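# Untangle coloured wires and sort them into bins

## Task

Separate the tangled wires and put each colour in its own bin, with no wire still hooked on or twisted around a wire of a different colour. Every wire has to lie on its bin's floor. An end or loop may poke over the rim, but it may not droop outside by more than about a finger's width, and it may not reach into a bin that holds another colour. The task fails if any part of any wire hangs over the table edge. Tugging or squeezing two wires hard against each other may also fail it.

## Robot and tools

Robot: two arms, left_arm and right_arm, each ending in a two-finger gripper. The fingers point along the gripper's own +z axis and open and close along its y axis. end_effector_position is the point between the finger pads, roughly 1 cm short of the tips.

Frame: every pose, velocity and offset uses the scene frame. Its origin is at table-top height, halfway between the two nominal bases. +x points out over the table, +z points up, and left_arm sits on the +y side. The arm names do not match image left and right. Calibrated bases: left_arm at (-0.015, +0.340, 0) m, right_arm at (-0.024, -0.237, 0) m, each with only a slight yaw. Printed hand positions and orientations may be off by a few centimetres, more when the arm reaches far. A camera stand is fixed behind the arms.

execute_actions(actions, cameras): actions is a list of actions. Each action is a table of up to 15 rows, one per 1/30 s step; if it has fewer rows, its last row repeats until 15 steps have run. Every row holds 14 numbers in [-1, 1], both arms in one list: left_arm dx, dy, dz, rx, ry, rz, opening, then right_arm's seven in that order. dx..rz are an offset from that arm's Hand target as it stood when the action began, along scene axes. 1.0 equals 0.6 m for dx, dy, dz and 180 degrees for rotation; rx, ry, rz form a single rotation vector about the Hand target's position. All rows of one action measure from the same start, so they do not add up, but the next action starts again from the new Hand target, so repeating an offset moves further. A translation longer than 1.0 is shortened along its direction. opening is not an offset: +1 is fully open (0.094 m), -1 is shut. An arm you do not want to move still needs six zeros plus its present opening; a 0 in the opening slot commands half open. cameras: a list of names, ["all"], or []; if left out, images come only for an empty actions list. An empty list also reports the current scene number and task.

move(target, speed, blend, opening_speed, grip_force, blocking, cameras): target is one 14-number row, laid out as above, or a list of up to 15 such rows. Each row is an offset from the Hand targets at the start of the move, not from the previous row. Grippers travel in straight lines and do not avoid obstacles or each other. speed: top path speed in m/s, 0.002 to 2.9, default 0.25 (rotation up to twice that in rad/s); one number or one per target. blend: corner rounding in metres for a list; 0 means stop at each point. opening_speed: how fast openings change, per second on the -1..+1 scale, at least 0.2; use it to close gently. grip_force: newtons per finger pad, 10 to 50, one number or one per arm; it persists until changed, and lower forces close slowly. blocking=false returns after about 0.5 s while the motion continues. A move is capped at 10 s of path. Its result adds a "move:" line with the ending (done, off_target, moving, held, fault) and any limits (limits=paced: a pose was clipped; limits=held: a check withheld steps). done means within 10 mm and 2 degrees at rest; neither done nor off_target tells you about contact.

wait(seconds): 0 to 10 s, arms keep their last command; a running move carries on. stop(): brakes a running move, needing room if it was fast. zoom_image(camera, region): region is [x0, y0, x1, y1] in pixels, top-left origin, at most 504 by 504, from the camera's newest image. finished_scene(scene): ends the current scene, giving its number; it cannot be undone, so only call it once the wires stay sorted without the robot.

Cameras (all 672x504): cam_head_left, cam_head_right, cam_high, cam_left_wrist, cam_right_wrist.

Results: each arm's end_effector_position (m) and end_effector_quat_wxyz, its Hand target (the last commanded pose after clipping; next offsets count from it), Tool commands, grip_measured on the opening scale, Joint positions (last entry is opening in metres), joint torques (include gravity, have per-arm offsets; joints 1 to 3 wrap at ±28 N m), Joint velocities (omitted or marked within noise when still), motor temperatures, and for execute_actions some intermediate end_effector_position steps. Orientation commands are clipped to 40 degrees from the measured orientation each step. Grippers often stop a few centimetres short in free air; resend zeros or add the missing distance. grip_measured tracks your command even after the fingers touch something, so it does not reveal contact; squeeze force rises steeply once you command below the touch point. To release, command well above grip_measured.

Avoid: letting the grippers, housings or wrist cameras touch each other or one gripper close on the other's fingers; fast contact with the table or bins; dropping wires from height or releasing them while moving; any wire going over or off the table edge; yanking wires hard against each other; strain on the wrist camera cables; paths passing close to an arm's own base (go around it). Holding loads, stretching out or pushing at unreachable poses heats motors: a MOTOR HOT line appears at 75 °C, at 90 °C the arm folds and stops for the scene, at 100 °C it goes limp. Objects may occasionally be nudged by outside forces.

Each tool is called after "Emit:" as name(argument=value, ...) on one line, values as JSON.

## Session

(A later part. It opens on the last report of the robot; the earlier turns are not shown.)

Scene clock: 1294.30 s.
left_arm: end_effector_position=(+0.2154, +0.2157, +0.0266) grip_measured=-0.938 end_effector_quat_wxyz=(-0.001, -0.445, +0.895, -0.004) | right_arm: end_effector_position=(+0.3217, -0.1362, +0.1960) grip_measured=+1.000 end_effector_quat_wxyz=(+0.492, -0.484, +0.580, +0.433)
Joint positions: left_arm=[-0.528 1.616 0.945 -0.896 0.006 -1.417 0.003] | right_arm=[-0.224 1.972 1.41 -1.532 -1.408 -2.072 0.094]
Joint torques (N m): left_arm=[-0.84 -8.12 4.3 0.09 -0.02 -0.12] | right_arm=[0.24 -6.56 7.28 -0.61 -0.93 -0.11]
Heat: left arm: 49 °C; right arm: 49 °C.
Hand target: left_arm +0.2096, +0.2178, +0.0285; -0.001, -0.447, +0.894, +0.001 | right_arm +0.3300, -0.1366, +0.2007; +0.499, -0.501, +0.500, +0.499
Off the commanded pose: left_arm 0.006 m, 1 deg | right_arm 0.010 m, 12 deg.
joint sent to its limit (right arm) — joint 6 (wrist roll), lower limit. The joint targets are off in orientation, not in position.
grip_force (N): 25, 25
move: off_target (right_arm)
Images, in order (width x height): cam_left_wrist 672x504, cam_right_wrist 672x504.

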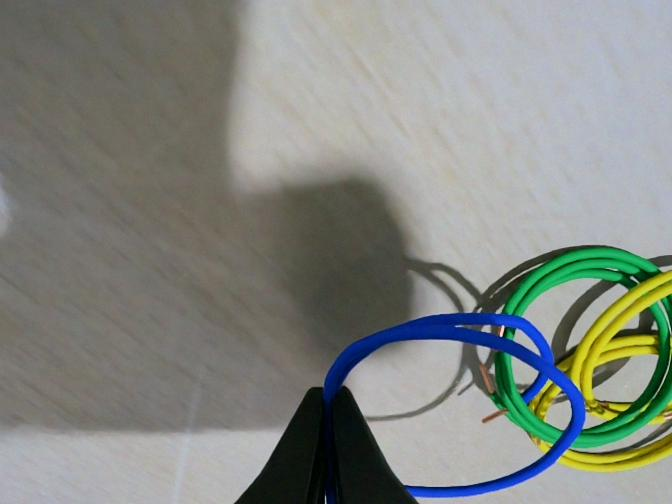

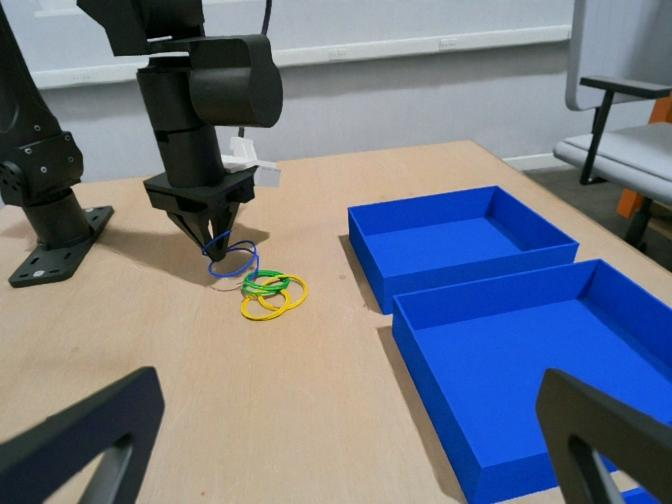

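Emit:
move(target=[[-0.02,-0.02,0.02,0,0,0.14,-1,0,0,0,0,0,0,1],[-0.02,0.0,0.2,0,0,0.14,-1,0,0,0,0,0,0,1]], speed=0.08, cameras=["cam_left_wrist","cam_right_wrist"])

Emit:
zoom_image(camera="cam_left_wrist", region=[250, 154, 650, 504])

Emit:
zoom_image(camera="cam_right_wrist", region=[180, 180, 330, 330])

Scene clock: 1310.47 s.
left_arm: end_effector_position=(+0.1988, +0.2136, +0.1407) grip_measured=-0.938 end_effector_quat_wxyz=(-0.004, -0.631, +0.776, +0.001) | right_arm: end_effector_position=(+0.3217, -0.1362, +0.1960) grip_measured=+1.000 end_effector_quat_wxyz=(+0.492, -0.484, +0.580, +0.433)
Joint positions: left_arm=[-0.567 1.488 1.285 -1.374 0.007 -1.898 0.003] | right_arm=[-0.224 1.972 1.41 -1.532 -1.408 -2.072 0.094]
Joint torques (N m): left_arm=[0.83 -6.54 6.78 -0.13 0.01 -0.01] | right_arm=[0.25 -6.56 7.3 -0.61 -0.93 -0.11]
Heat: left arm: 49 °C; right arm: 49 °C.
Hand target: left_arm +0.1976, +0.2177, +0.1486; -0.001, -0.632, +0.775, +0.000 | right_arm +0.3300, -0.1366, +0.2007; +0.499, -0.501, +0.500, +0.499
Off the commanded pose: left_arm 0.009 m, 0 deg | right_arm 0.010 m, 12 deg.
joint sent to its limit (right arm) — joint 6 (wrist roll), lower limit. The joint targets are off in orientation, not in position.
grip_force (N): 25, 25
move: off_target (right_arm)
Images, in order (width x height): cam_left_wrist 672x504, cam_right_wrist 672x504.

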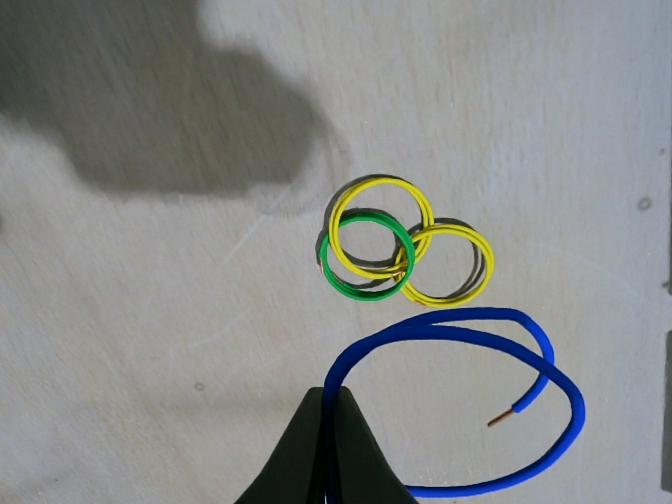

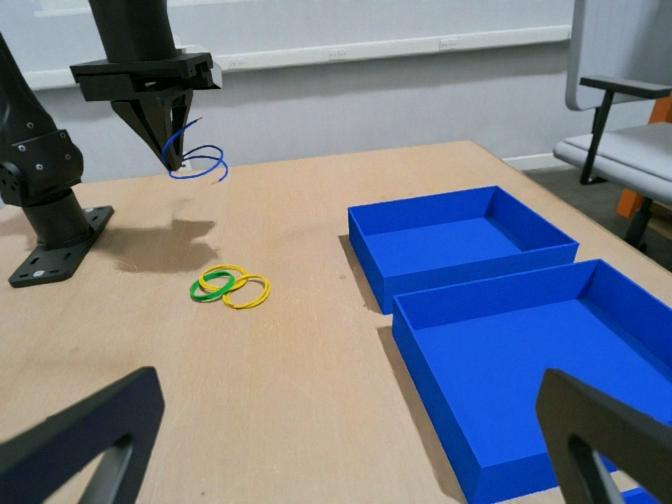

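Scaled by 1.260 from the camera's 672x504 image, which has a finer 960x720 frame.

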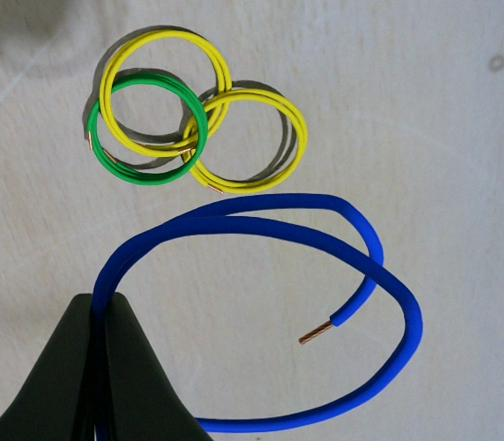

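Scaled by 3.360 from the camera's 672x504 image, which has a finer 960x720 frame.

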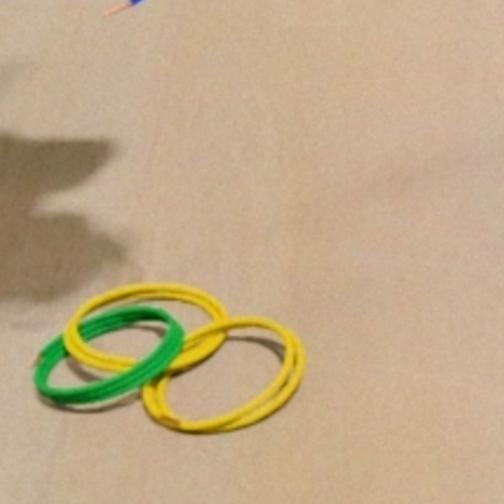

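Emit:
move(target=[[0.39,-0.055,0.01,0,0,0,-1,0,0,0,0,0,0,1]], speed=0.2, cameras=["cam_left_wrist","cam_head_left","cam_high"])

Scene clock: 1328.80 s.
left_arm: end_effector_position=(+0.4332, +0.1812, +0.1597) grip_measured=-0.938 end_effector_quat_wxyz=(+0.041, -0.631, +0.771, -0.076) | right_arm: end_effector_position=(+0.3217, -0.1362, +0.1960) grip_measured=+1.000 end_effector_quat_wxyz=(+0.492, -0.484, +0.580, +0.433)
Joint positions: left_arm=[-0.374 2.312 2.451 -1.536 0.009 -1.712 0.003] | right_arm=[-0.224 1.972 1.41 -1.532 -1.408 -2.072 0.094]
Joint torques (N m): left_arm=[0.25 -10.78 6.82 0.25 -0.02 0.05] | right_arm=[0.24 -6.56 7.28 -0.61 -0.93 -0.11]
Heat: left arm: 49 °C; right arm: 49 °C.
Hand target: left_arm +0.4317, +0.1849, +0.1545; -0.001, -0.632, +0.775, +0.001 | right_arm +0.3300, -0.1366, +0.2007; +0.499, -0.501, +0.500, +0.499
Off the commanded pose: left_arm 0.006 m, 10 deg | right_arm 0.010 m, 12 deg.
joint sent to its limit (left arm) — joint 4 (wrist pitch), lower limit. The joint targets are off in orientation, not in position.
joint sent to its limit (right arm) — joint 6 (wrist roll), lower limit. The joint targets are off in orientation, not in position.
grip_force (N): 25, 25
move: off_target (left_arm, right_arm)
Images, in order (width x height): cam_head_left 672x504, cam_high 672x504, cam_left_wrist 672x504.

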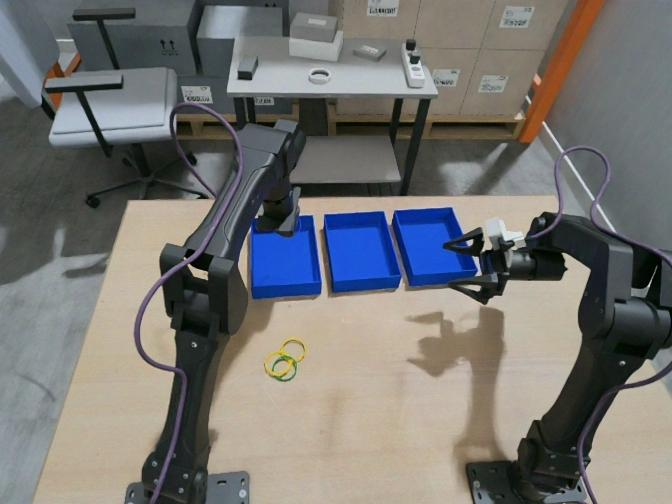

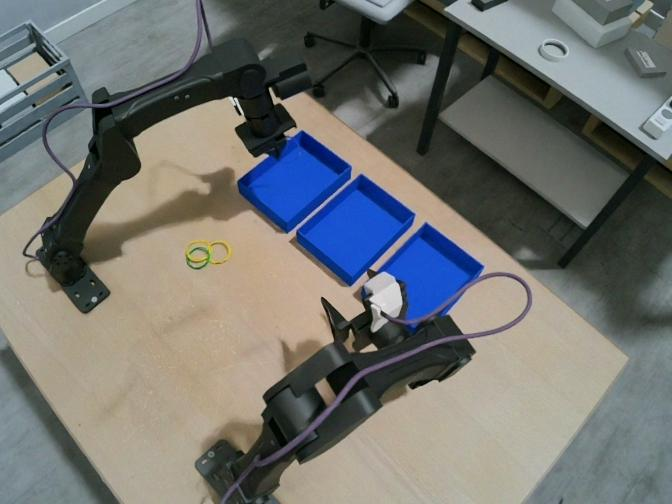

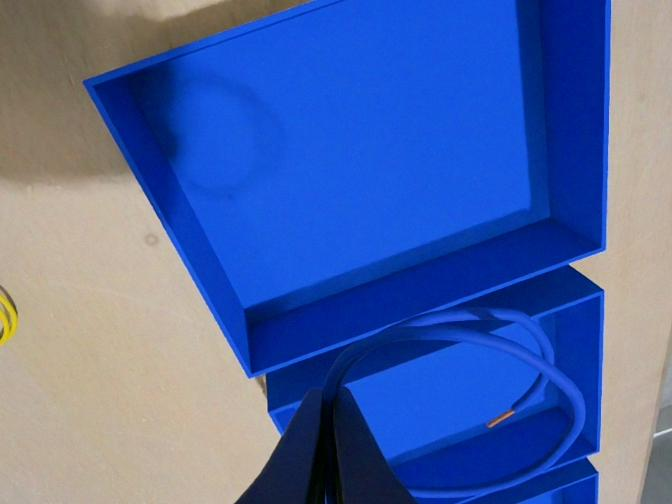

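Emit:
move(target=[[0.02,0.015,-0.17,0,0,0,-1,0,0,0,0,0,0,1]], speed=0.12, cameras=["cam_left_wrist","cam_head_left","cam_high","cam_right_wrist"])

Scene clock: 1347.73 s.
left_arm: end_effector_position=(+0.4402, +0.1902, +0.0605) grip_measured=-0.938 end_effector_quat_wxyz=(-0.003, -0.632, +0.775, -0.004) | right_arm: end_effector_position=(+0.3217, -0.1362, +0.1960) grip_measured=+1.000 end_effector_quat_wxyz=(+0.492, -0.484, +0.580, +0.433)
Joint positions: left_arm=[-0.351 2.479 2.359 -1.446 0.009 -1.685 0.003] | right_arm=[-0.224 1.972 1.41 -1.532 -1.408 -2.072 0.094]
Joint torques (N m): left_arm=[0.47 -12.52 5.55 0.28 -0.05 0.05] | right_arm=[0.25 -6.56 7.28 -0.61 -0.93 -0.1]
Motor temperatures (°C): left_arm=[33 49 50 32 31 33 35] | right_arm=[31 41 49 36 37 32 33]
Heat: left arm: 50 °C; right arm: 49 °C.
Hand target: left_arm +0.4436, +0.1938, +0.0526; -0.001, -0.632, +0.775, +0.001 | right_arm +0.3300, -0.1366, +0.2007; +0.499, -0.501, +0.500, +0.499
Off the commanded pose: left_arm 0.009 m, 1 deg | right_arm 0.010 m, 12 deg.
joint sent to its limit (right arm) — joint 6 (wrist roll), lower limit. The joint targets are off in orientation, not in position.
grip_force (N): 25, 25
move: off_target (right_arm)
Images, in order (width x height): cam_head_left 672x504, cam_high 672x504, cam_left_wrist 672x504, cam_right_wrist 672x504.

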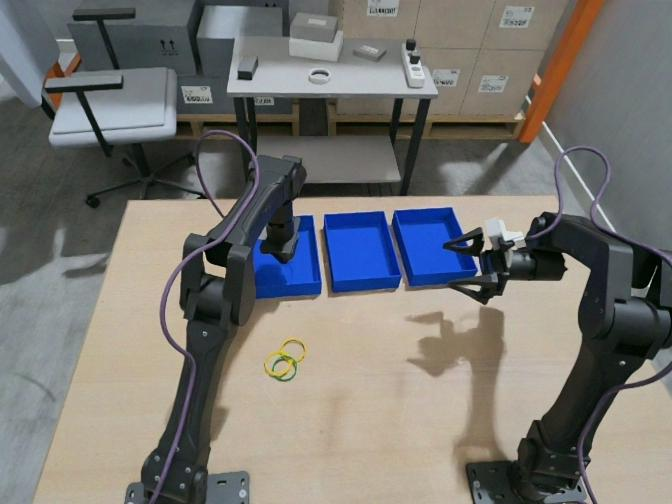

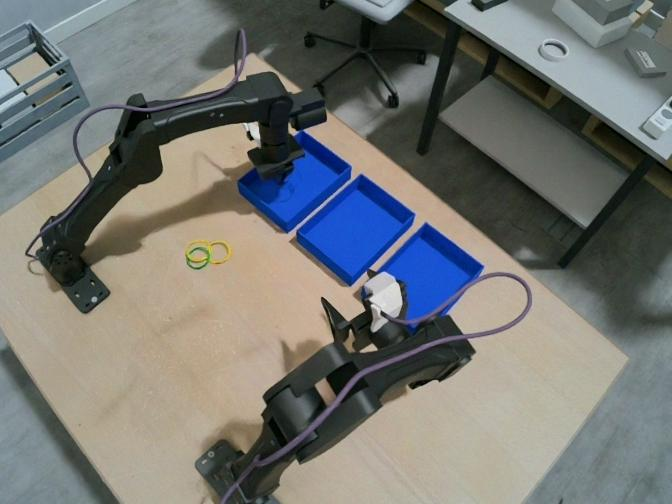

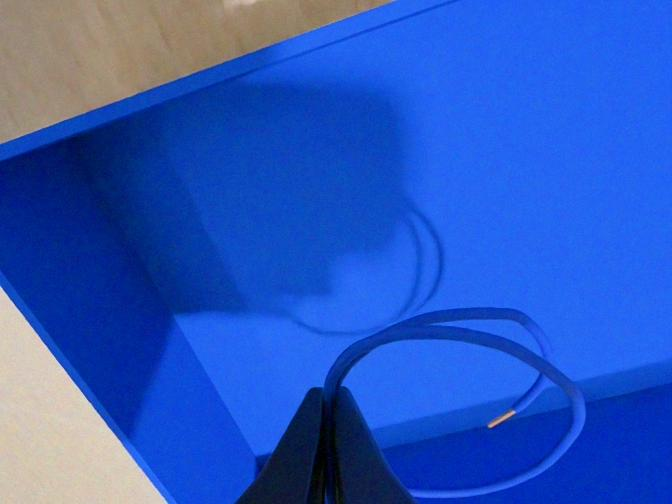

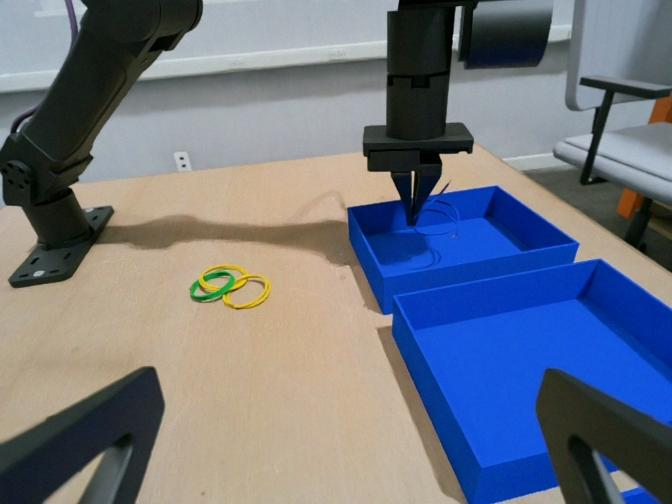

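Emit:
move(target=[[0.0,0.045,0.0,0,0,0,-1,0,0,0,0,0,0,1],[0.0,0.045,-0.063,0,0,0,-1,0,0,0,0,0,0,1],[0.0,0.045,-0.063,0,0,0,-0.75,0,0,0,0,0,0,1],[0.0,0.045,0.2,0,0,0,-0.75,0,0,0,0,0,0,1]], speed=0.1, cameras=["cam_left_wrist","cam_right_wrist"])

Scene clock: 1363.83 s.
left_arm: end_effector_position=(+0.4479, +0.2182, +0.1593) grip_measured=-0.753 end_effector_quat_wxyz=(+0.049, -0.631, +0.770, -0.075) | right_arm: end_effector_position=(+0.3217, -0.1362, +0.1960) grip_measured=+1.000 end_effector_quat_wxyz=(+0.492, -0.484, +0.580, +0.433)
Joint positions: left_arm=[-0.29 2.325 2.471 -1.538 0.009 -1.63 0.012] | right_arm=[-0.224 1.972 1.41 -1.532 -1.408 -2.072 0.094]
Joint torques (N m): left_arm=[0.05 -14.64 6.52 0.23 -0.01 0.04] | right_arm=[0.25 -6.56 7.3 -0.61 -0.93 -0.1]
Heat: left arm: 51 °C; right arm: 49 °C.
Hand target: left_arm +0.4437, +0.2208, +0.1726; -0.001, -0.632, +0.775, +0.000 | right_arm +0.3300, -0.1366, +0.2007; +0.499, -0.501, +0.500, +0.499
Off the commanded pose: left_arm 0.014 m, 10 deg | right_arm 0.010 m, 12 deg.
joint sent to its limit (left arm) — joint 4 (wrist pitch), lower limit. The joint targets are off in orientation, not in position.
joint sent to its limit (right arm) — joint 6 (wrist roll), lower limit. The joint targets are off in orientation, not in position.
grip_force (N): 25, 25
move: off_target (left_arm, right_arm)
Images, in order (width x height): cam_left_wrist 672x504, cam_right_wrist 672x504.

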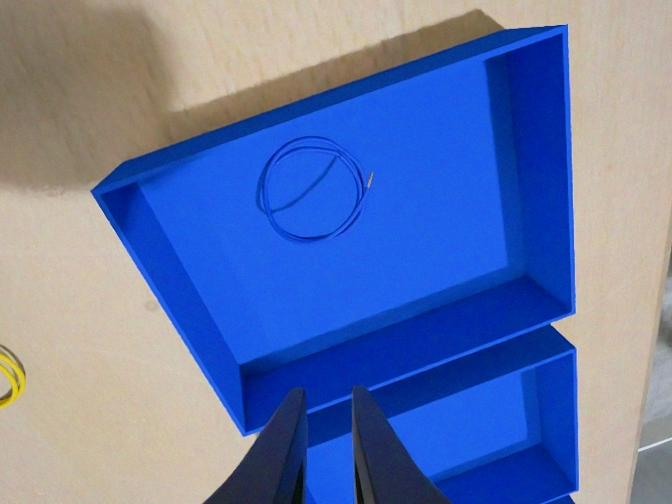

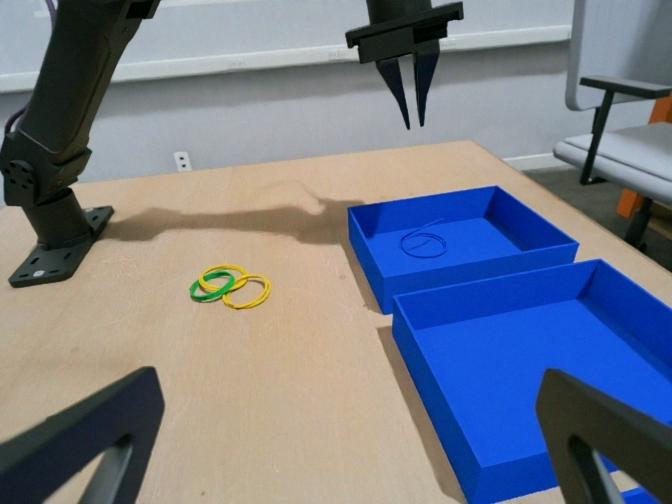

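Emit:
move(target=[[-0.37,-0.065,-0.05,0,0,-0.435,-0.75,0,0,0,0,0,0,1]], speed=0.3, cameras=["cam_left_wrist"])

Emit:
zoom_image(camera="cam_left_wrist", region=[200, 100, 500, 400])

Scene clock: 1375.00 s.
left_arm: end_effector_position=(+0.2215, +0.1807, +0.1404) grip_measured=-0.753 end_effector_quat_wxyz=(-0.012, -0.007, +1.000, +0.002) | right_arm: end_effector_position=(+0.3217, -0.1362, +0.1960) grip_measured=+1.000 end_effector_quat_wxyz=(+0.492, -0.484, +0.580, +0.433)
Joint positions: left_arm=[-0.624 1.642 1.438 -1.388 0.01 -0.604 0.012] | right_arm=[-0.224 1.972 1.41 -1.532 -1.408 -2.072 0.094]
Joint torques (N m): left_arm=[-0.17 -8.65 4.67 0.29 -0.05 0.04] | right_arm=[0.25 -6.56 7.28 -0.61 -0.93 -0.11]
Motor temperatures (°C): left_arm=[33 55 50 32 31 33 35] | right_arm=[31 41 49 36 37 32 33]
Heat: left arm: 55 °C; right arm: 49 °C.
Hand target: left_arm +0.2217, +0.1819, +0.1426; +0.000, -0.001, +1.000, +0.001 | right_arm +0.3300, -0.1366, +0.2007; +0.499, -0.501, +0.500, +0.499
Off the commanded pose: left_arm 0.003 m, 2 deg | right_arm 0.010 m, 12 deg.
joint sent to its limit (right arm) — joint 6 (wrist roll), lower limit. The joint targets are off in orientation, not in position.
grip_force (N): 25, 25
move: off_target (right_arm)
Images, in order (width x height): cam_left_wrist 672x504.

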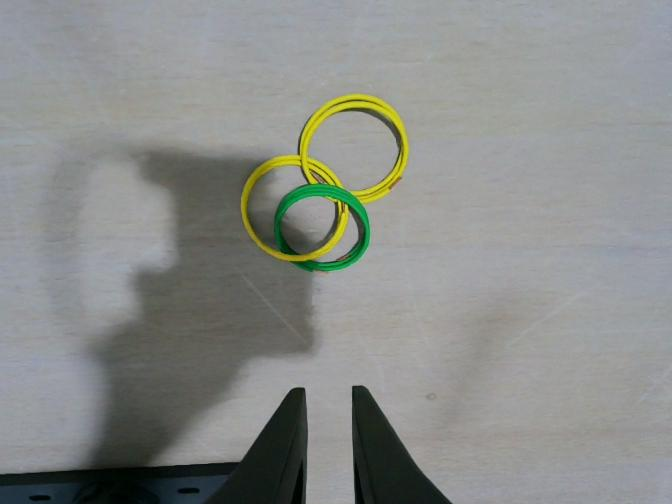

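Scaled by 1.680 from the camera's 672x504 image, which has a finer 960x720 frame.

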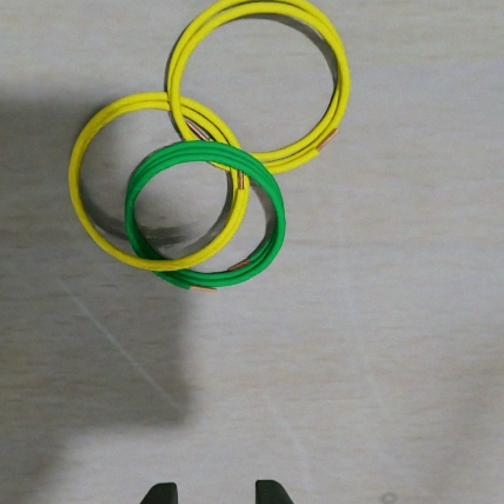

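Emit:
zoom_image(camera="cam_left_wrist", region=[235, 150, 375, 275])

Emit:
zoom_image(camera="cam_left_wrist", region=[295, 155, 375, 225])

Emit:
zoom_image(camera="cam_left_wrist", region=[265, 215, 345, 280])

Scaled by 3.600 from the camera's 672x504 image, which has a finer 960x720 frame.

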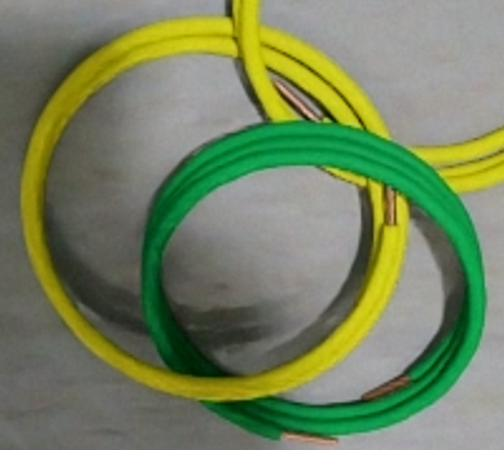

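Scaled by 6.300 from the camera's 672x504 image, which has a finer 960x720 frame.

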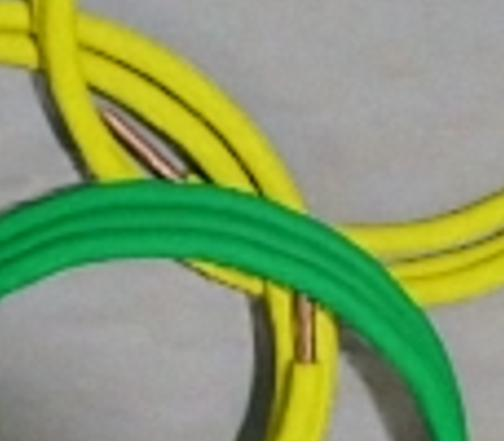

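Scaled by 6.300 from the camera's 672x504 image, which has a finer 960x720 frame.

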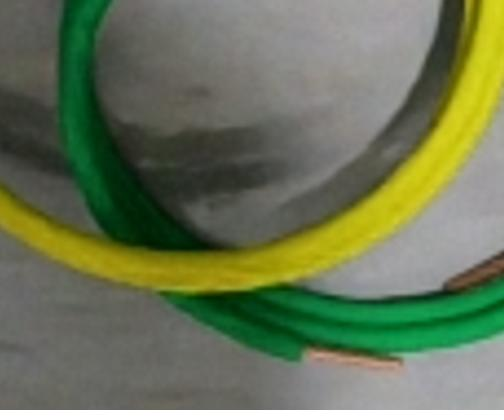

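Emit:
move(target=[[-0.058,-0.025,-0.17,0,0,-0.217,-0.6,0,0,0,0,0,0,1]], speed=0.2, cameras=["cam_left_wrist"])

Emit:
zoom_image(camera="cam_left_wrist", region=[220, 200, 520, 500])

Scene clock: 1438.80 s.
left_arm: end_effector_position=(+0.1860, +0.1682, +0.0420) grip_measured=-0.603 end_effector_quat_wxyz=(-0.008, +0.326, +0.945, +0.001) | right_arm: end_effector_position=(+0.3217, -0.1362, +0.1960) grip_measured=+1.000 end_effector_quat_wxyz=(+0.492, -0.484, +0.580, +0.433)
Joint positions: left_arm=[-0.742 1.62 1.016 -0.983 0.004 -0.044 0.019] | right_arm=[-0.224 1.972 1.41 -1.532 -1.408 -2.072 0.094]
Joint torques (N m): left_arm=[-0.64 -6.94 4.4 0.42 -0.06 0.05] | right_arm=[0.27 -6.54 7.3 -0.61 -0.93 -0.1]
Motor temperatures (°C): left_arm=[33 46 48 32 31 33 35] | right_arm=[31 41 49 36 37 32 33]
Heat: left arm: 48 °C; right arm: 49 °C.
Hand target: left_arm +0.1869, +0.1668, +0.0406; +0.000, +0.334, +0.943, +0.001 | right_arm +0.3300, -0.1366, +0.2007; +0.499, -0.501, +0.500, +0.499
Off the commanded pose: left_arm 0.002 m, 1 deg | right_arm 0.010 m, 12 deg.
joint sent to its limit (right arm) — joint 6 (wrist roll), lower limit. The joint targets are off in orientation, not in position.
grip_force (N): 25, 25
move: off_target (right_arm)
Images, in order (width x height): cam_left_wrist 672x504.

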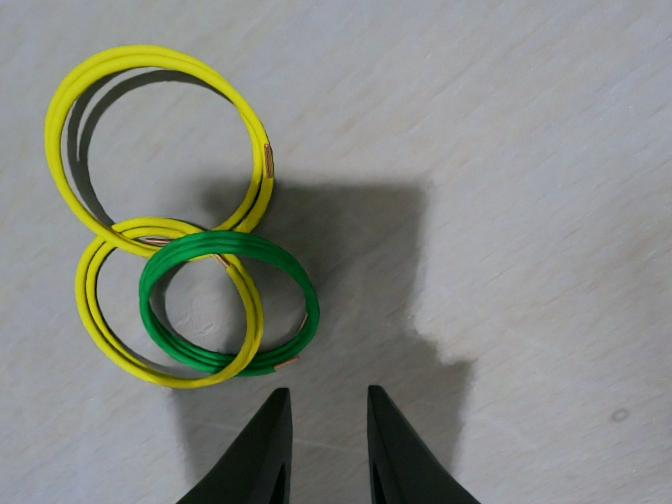

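Scaled by 1.680 from the camera's 672x504 image, which has a finer 960x720 frame.

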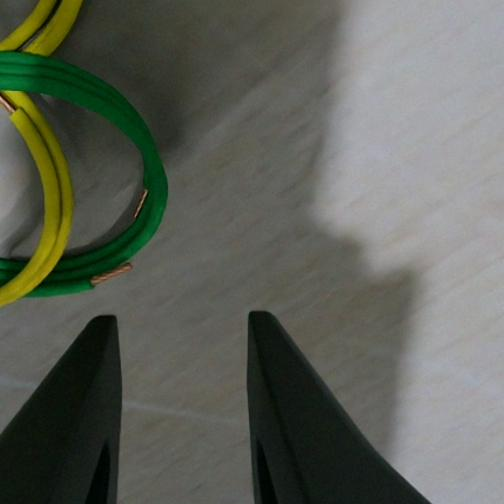

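Emit:
move(target=[[0.010,0.0015,-0.02,0,0,0,-0.65,0,0,0,0,0,0,1],[0.010,0.0015,-0.07,0,0,0,-0.65,0,0,0,0,0,0,1]], speed=0.06, cameras=["cam_left_wrist"])

Emit:
zoom_image(camera="cam_left_wrist", region=[150, 250, 450, 504])

Scene clock: 1460.73 s.
left_arm: end_effector_position=(+0.1891, +0.1675, +0.0060) grip_measured=-0.647 end_effector_quat_wxyz=(-0.005, +0.333, +0.943, +0.002) | right_arm: end_effector_position=(+0.3217, -0.1362, +0.1960) grip_measured=+1.000 end_effector_quat_wxyz=(+0.492, -0.484, +0.580, +0.433)
Joint positions: left_arm=[-0.739 1.687 0.931 -0.825 0 -0.026 0.017] | right_arm=[-0.224 1.972 1.41 -1.532 -1.408 -2.072 0.094]
Joint torques (N m): left_arm=[0.8 -5.45 3.99 0.58 0 0.03] | right_arm=[0.25 -6.56 7.28 -0.61 -0.93 -0.11]
Heat: left arm: 47 °C; right arm: 49 °C.
Hand target: left_arm +0.1929, +0.1678, -0.0013; +0.000, +0.334, +0.943, +0.001 | right_arm +0.3300, -0.1366, +0.2007; +0.499, -0.501, +0.500, +0.499
Off the commanded pose: left_arm 0.008 m, 1 deg | right_arm 0.010 m, 12 deg.
joint sent to its limit (right arm) — joint 6 (wrist roll), lower limit. The joint targets are off in orientation, not in position.
grip_force (N): 25, 25
move: off_target (right_arm)
Images, in order (width x height): cam_left_wrist 672x504.

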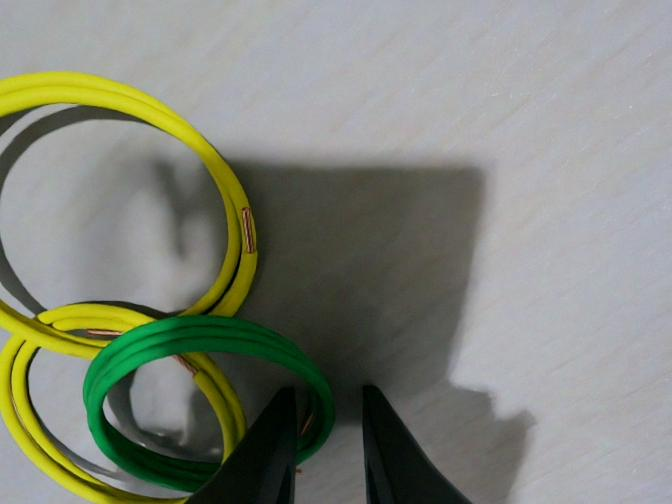

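Scaled by 1.680 from the camera's 672x504 image, which has a finer 960x720 frame.

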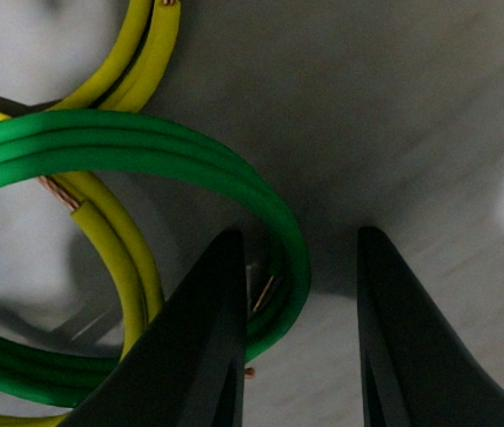

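Good. Close, lift and look.

Emit:
move(target=[[0,0,0,0,0,0,-1,0,0,0,0,0,0,1],[0,0,0.05,0,0,0,-1,0,0,0,0,0,0,1]], speed=0.06, cameras=["cam_left_wrist","cam_right_wrist"])

Emit:
zoom_image(camera="cam_left_wrist", region=[50, 250, 400, 504])

Emit:
zoom_image(camera="cam_right_wrist", region=[160, 240, 290, 330])

Scene clock: 1473.90 s.
left_arm: end_effector_position=(+0.1895, +0.1693, +0.0205) grip_measured=-0.937 end_effector_quat_wxyz=(-0.007, +0.332, +0.943, +0.006) | right_arm: end_effector_position=(+0.3217, -0.1362, +0.1960) grip_measured=+1.000 end_effector_quat_wxyz=(+0.492, -0.484, +0.580, +0.433)
Joint positions: left_arm=[-0.737 1.663 0.97 -0.895 -0.005 -0.026 0.003] | right_arm=[-0.224 1.972 1.41 -1.532 -1.408 -2.072 0.094]
Joint torques (N m): left_arm=[0.5 -8.23 6.24 0.02 0.07 0.06] | right_arm=[0.25 -6.56 7.28 -0.61 -0.93 -0.1]
Heat: left arm: 47 °C; right arm: 49 °C.
Hand target: left_arm +0.1928, +0.1677, +0.0286; +0.000, +0.334, +0.943, +0.001 | right_arm +0.3300, -0.1366, +0.2007; +0.499, -0.501, +0.500, +0.499
Off the commanded pose: left_arm 0.009 m, 1 deg | right_arm 0.010 m, 12 deg.
joint sent to its limit (right arm) — joint 6 (wrist roll), lower limit. The joint targets are off in orientation, not in position.
grip_force (N): 25, 25
move: off_target (right_arm)
Images, in order (width x height): cam_left_wrist 672x504, cam_right_wrist 672x504.

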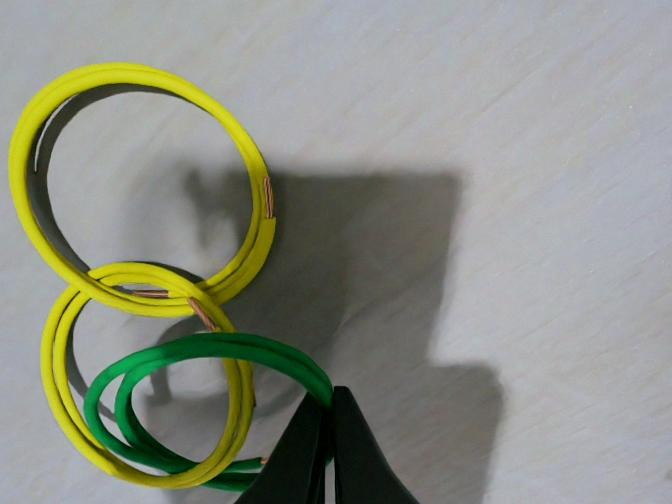

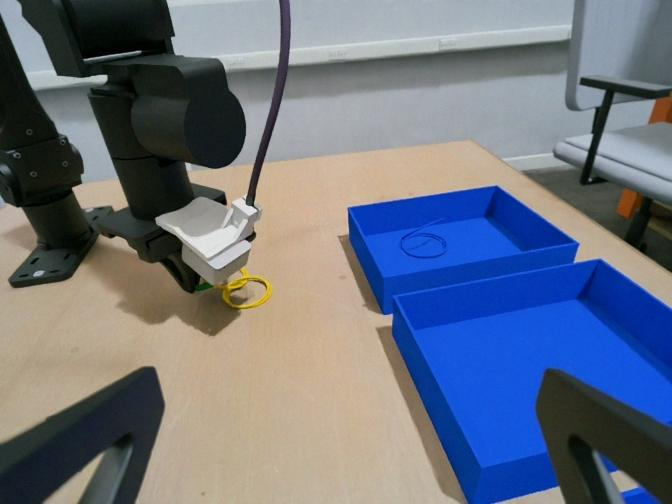

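Scaled by 1.440 from the camera's 672x504 image, which has a finer 960x720 frame.

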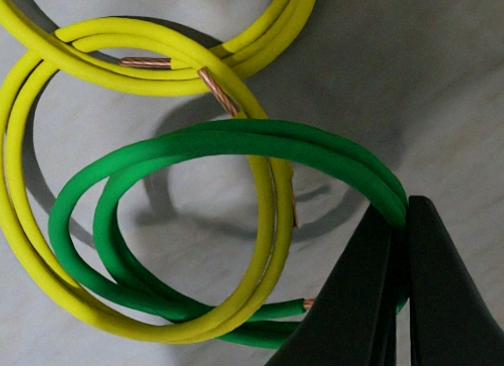

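Scaled by 3.877 from the camera's 672x504 image, which has a finer 960x720 frame.

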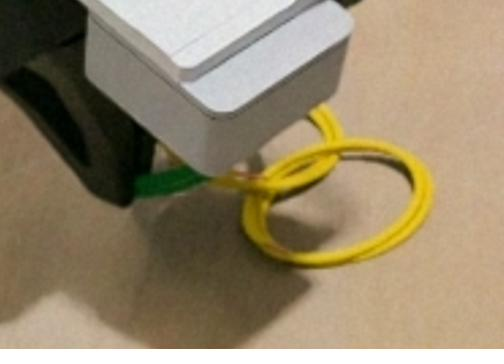

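Emit:
move(target=[[-0.0258,0.0217,0.015,0,0,-0.222,-1,0,0,0,0,0,0,1],[-0.032,0.0548,0.02,0,0,-0.444,-1,0,0,0,0,0,0,1]], speed=0.1, blend=0.003, cameras=["cam_left_wrist","cam_right_wrist"])

Emit:
zoom_image(camera="cam_left_wrist", region=[50, 250, 400, 504])

Emit:
zoom_image(camera="cam_right_wrist", region=[140, 240, 290, 330])

Scene clock: 1511.87 s.
left_arm: end_effector_position=(+0.1800, +0.1943, +0.0396) grip_measured=-0.937 end_effector_quat_wxyz=(+0.008, +0.860, +0.511, +0.006) | right_arm: end_effector_position=(+0.3217, -0.1362, +0.1960) grip_measured=+1.000 end_effector_quat_wxyz=(+0.492, -0.484, +0.580, +0.433)
Joint positions: left_arm=[-0.683 1.51 0.897 -0.938 -0.005 1.42 0.003] | right_arm=[-0.224 1.972 1.41 -1.532 -1.408 -2.072 0.094]
Joint torques (N m): left_arm=[0.64 -6.98 4.42 0 0.08 0.09] | right_arm=[0.25 -6.56 7.28 -0.61 -0.93 -0.11]
Heat: left arm: 48 °C; right arm: 50 °C.
Hand target: left_arm +0.1736, +0.2006, +0.0406; +0.001, +0.861, +0.508, +0.001 | right_arm +0.3300, -0.1366, +0.2007; +0.499, -0.501, +0.500, +0.499
Off the commanded pose: left_arm 0.009 m, 1 deg | right_arm 0.010 m, 12 deg.
joint sent to its limit (right arm) — joint 6 (wrist roll), lower limit. The joint targets are off in orientation, not in position.
grip_force (N): 25, 25
move: off_target (right_arm)
Images, in order (width x height): cam_left_wrist 672x504, cam_right_wrist 672x504.

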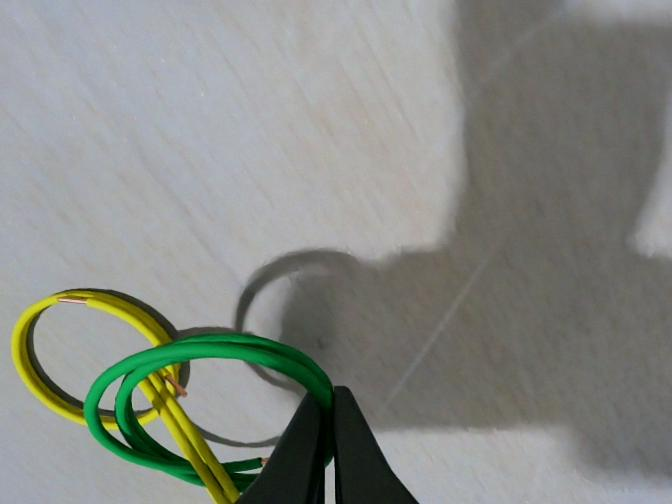

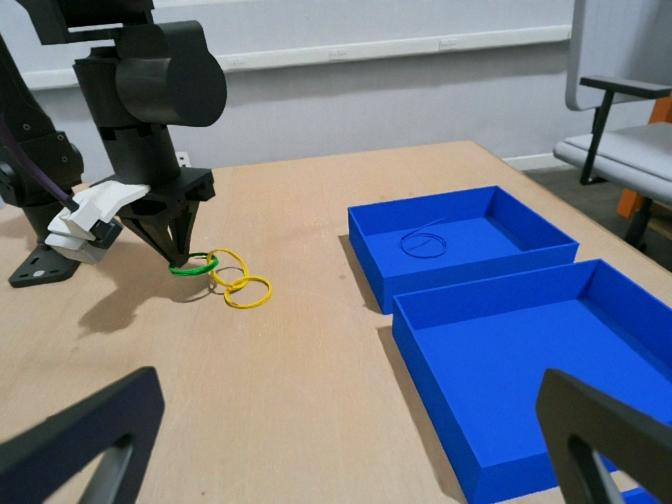

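Scaled by 1.440 from the camera's 672x504 image, which has a finer 960x720 frame.

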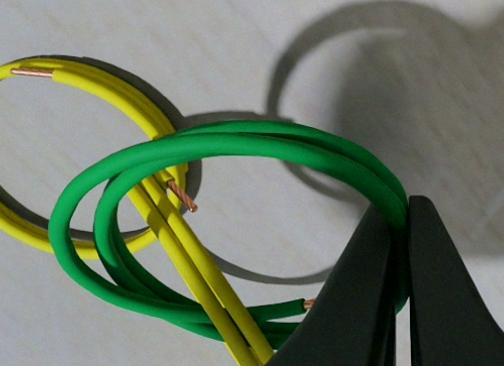

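Scaled by 3.360 from the camera's 672x504 image, which has a finer 960x720 frame.

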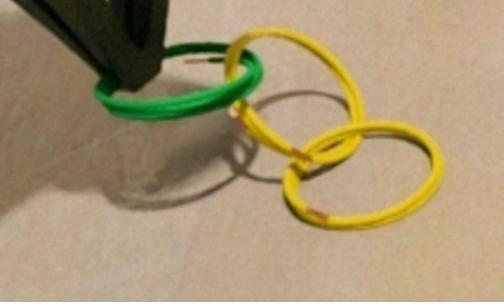

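Emit:
move(target=[[0.09,-0.055,-0.01,0,0,-0.09,-1,0,0,0,0,0,0,1]], speed=0.1, cameras=["cam_left_wrist","cam_right_wrist"])

Emit:
zoom_image(camera="cam_left_wrist", region=[50, 250, 400, 504])

Emit:
zoom_image(camera="cam_right_wrist", region=[140, 240, 290, 330])

Scene clock: 1533.30 s.
left_arm: end_effector_position=(+0.2243, +0.1683, +0.0341) grip_measured=-0.937 end_effector_quat_wxyz=(+0.001, +0.923, +0.385, +0.004) | right_arm: end_effector_position=(+0.3217, -0.1362, +0.1960) grip_measured=+1.000 end_effector_quat_wxyz=(+0.492, -0.484, +0.580, +0.433)
Joint positions: left_arm=[-0.663 1.721 1.095 -0.938 -0.005 1.722 0.003] | right_arm=[-0.224 1.972 1.41 -1.532 -1.408 -2.072 0.094]
Joint torques (N m): left_arm=[0.73 -6.26 6.67 0.11 0.06 0.12] | right_arm=[0.24 -6.54 7.28 -0.61 -0.93 -0.11]
Heat: left arm: 48 °C; right arm: 50 °C.
Hand target: left_arm +0.2276, +0.1677, +0.0346; +0.001, +0.924, +0.382, +0.001 | right_arm +0.3300, -0.1366, +0.2007; +0.499, -0.501, +0.500, +0.499
Off the commanded pose: left_arm 0.003 m, 1 deg | right_arm 0.010 m, 12 deg.
joint sent to its limit (right arm) — joint 6 (wrist roll), lower limit. The joint targets are off in orientation, not in position.
grip_force (N): 25, 25
move: off_target (right_arm)
Images, in order (width x height): cam_left_wrist 672x504, cam_right_wrist 672x504.

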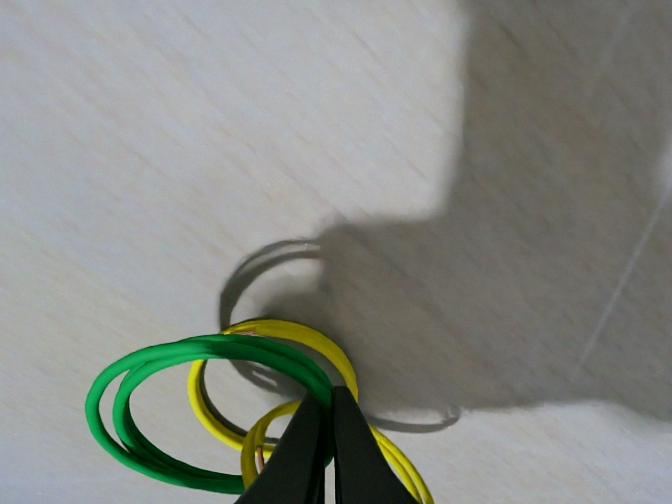

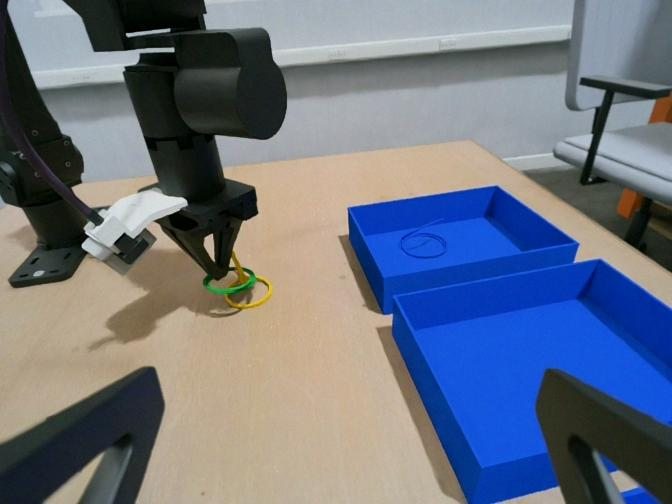

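Scaled by 1.440 from the camera's 672x504 image, which has a finer 960x720 frame.

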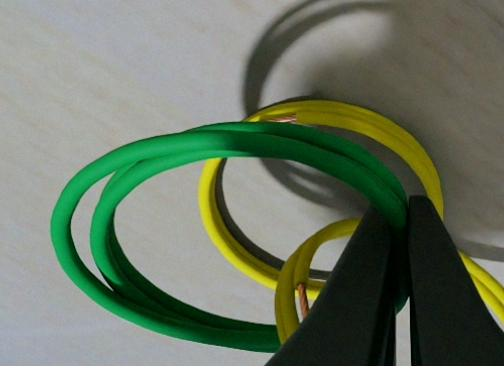

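Scaled by 3.360 from the camera's 672x504 image, which has a finer 960x720 frame.

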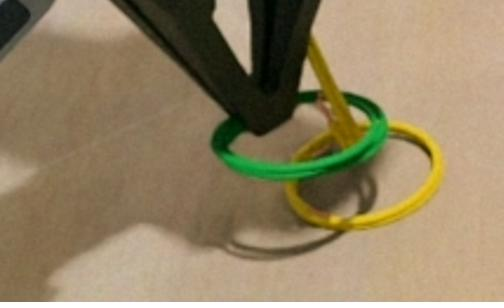

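Emit:
zoom_image(camera="cam_right_wrist", region=[195, 245, 275, 315])

Emit:
zoom_image(camera="cam_left_wrist", region=[180, 380, 340, 504])

Scaled by 6.300 from the camera's 672x504 image, which has a finer 960x720 frame.

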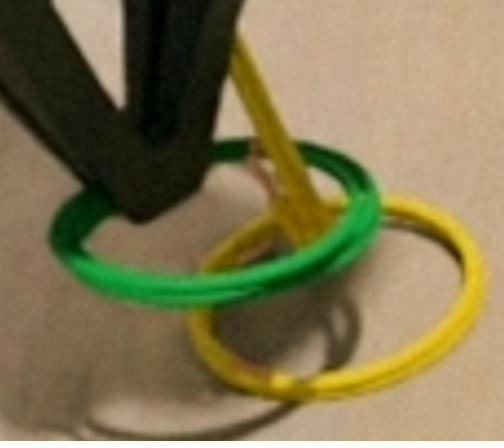

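Scaled by 3.150 from the camera's 672x504 image, which has a finer 960x720 frame.

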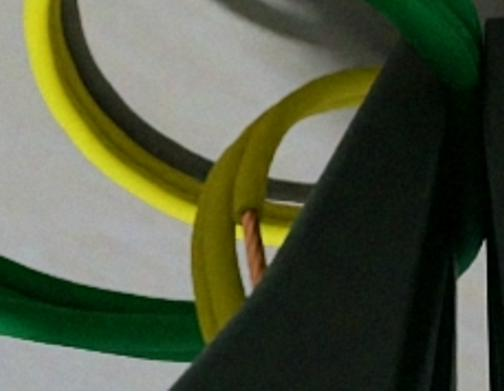

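Emit:
move(target=[[0,0,-0.04,0,0,0,-1,0,0,0,0,0,0,1],[0.0,0.0,-0.04,0,0,0,-0.75,0,0,0,0,0,0,1],[0,0,0.08,0,0,0,-0.75,0,0,0,0,0,0,1],[-0.06,0.0,0.15,0,0,0.53,-0.7,0,0,0,0,0,0,1]], cameras=["cam_left_wrist"], speed=[0.05,0.05,0.15,0.4])

Emit:
zoom_image(camera="cam_left_wrist", region=[200, 50, 500, 350])

Scene clock: 1558.57 s.
left_arm: end_effector_position=(+0.1921, +0.1703, +0.1145) grip_measured=-0.703 end_effector_quat_wxyz=(-0.010, +0.340, +0.940, +0.005) | right_arm: end_effector_position=(+0.3217, -0.1362, +0.1960) grip_measured=+1.000 end_effector_quat_wxyz=(+0.492, -0.484, +0.580, +0.433)
Joint positions: left_arm=[-0.726 1.579 1.269 -1.283 -0.003 0.002 0.014] | right_arm=[-0.224 1.972 1.41 -1.532 -1.408 -2.072 0.094]
Joint torques (N m): left_arm=[-0.64 -7.95 7.02 -0.06 0.08 -0.1] | right_arm=[0.25 -6.56 7.28 -0.61 -0.93 -0.11]
Heat: left arm: 49 °C; right arm: 50 °C.
Hand target: left_arm +0.1916, +0.1677, +0.1246; +0.000, +0.340, +0.941, +0.001 | right_arm +0.3300, -0.1366, +0.2007; +0.499, -0.501, +0.500, +0.499
Off the commanded pose: left_arm 0.010 m, 1 deg | right_arm 0.010 m, 12 deg.
joint sent to its limit (right arm) — joint 6 (wrist roll), lower limit. The joint targets are off in orientation, not in position.
grip_force (N): 25, 25
move: off_target (right_arm)
Images, in order (width x height): cam_left_wrist 672x504.

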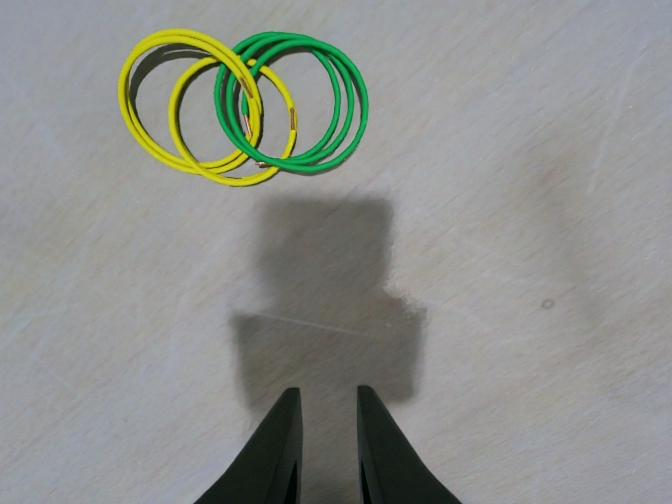

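Scaled by 1.680 from the camera's 672x504 image, which has a finer 960x720 frame.

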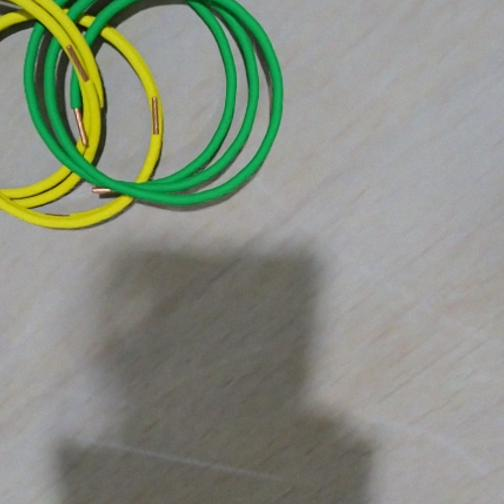

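Emit:
zoom_image(camera="cam_left_wrist", region=[205, 20, 375, 180])

Emit:
zoom_image(camera="cam_left_wrist", region=[205, 25, 310, 105])

Emit:
zoom_image(camera="cam_left_wrist", region=[210, 110, 310, 195])

Scaled by 2.965 from the camera's 672x504 image, which has a finer 960x720 frame.

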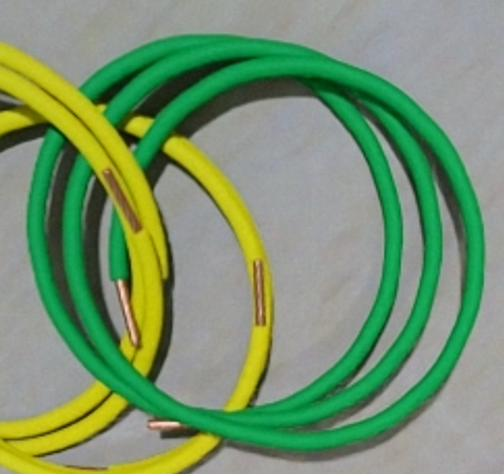

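Scaled by 4.800 from the camera's 672x504 image, which has a finer 960x720 frame.

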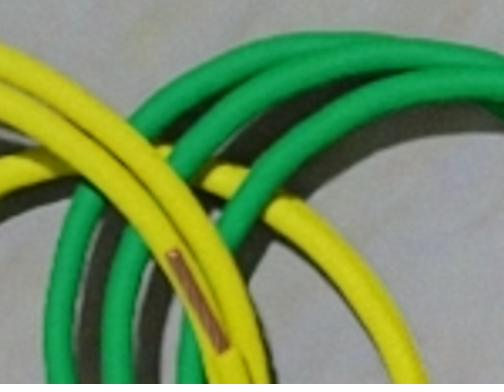

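Scaled by 5.040 from the camera's 672x504 image, which has a finer 960x720 frame.

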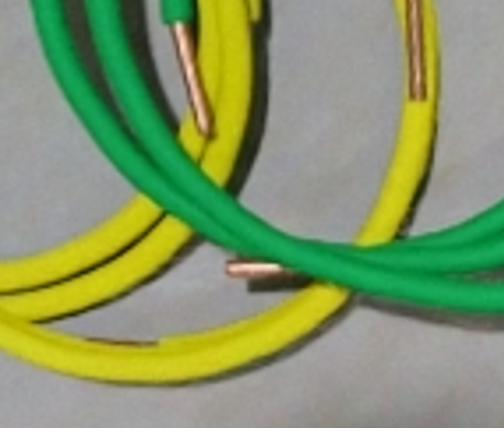

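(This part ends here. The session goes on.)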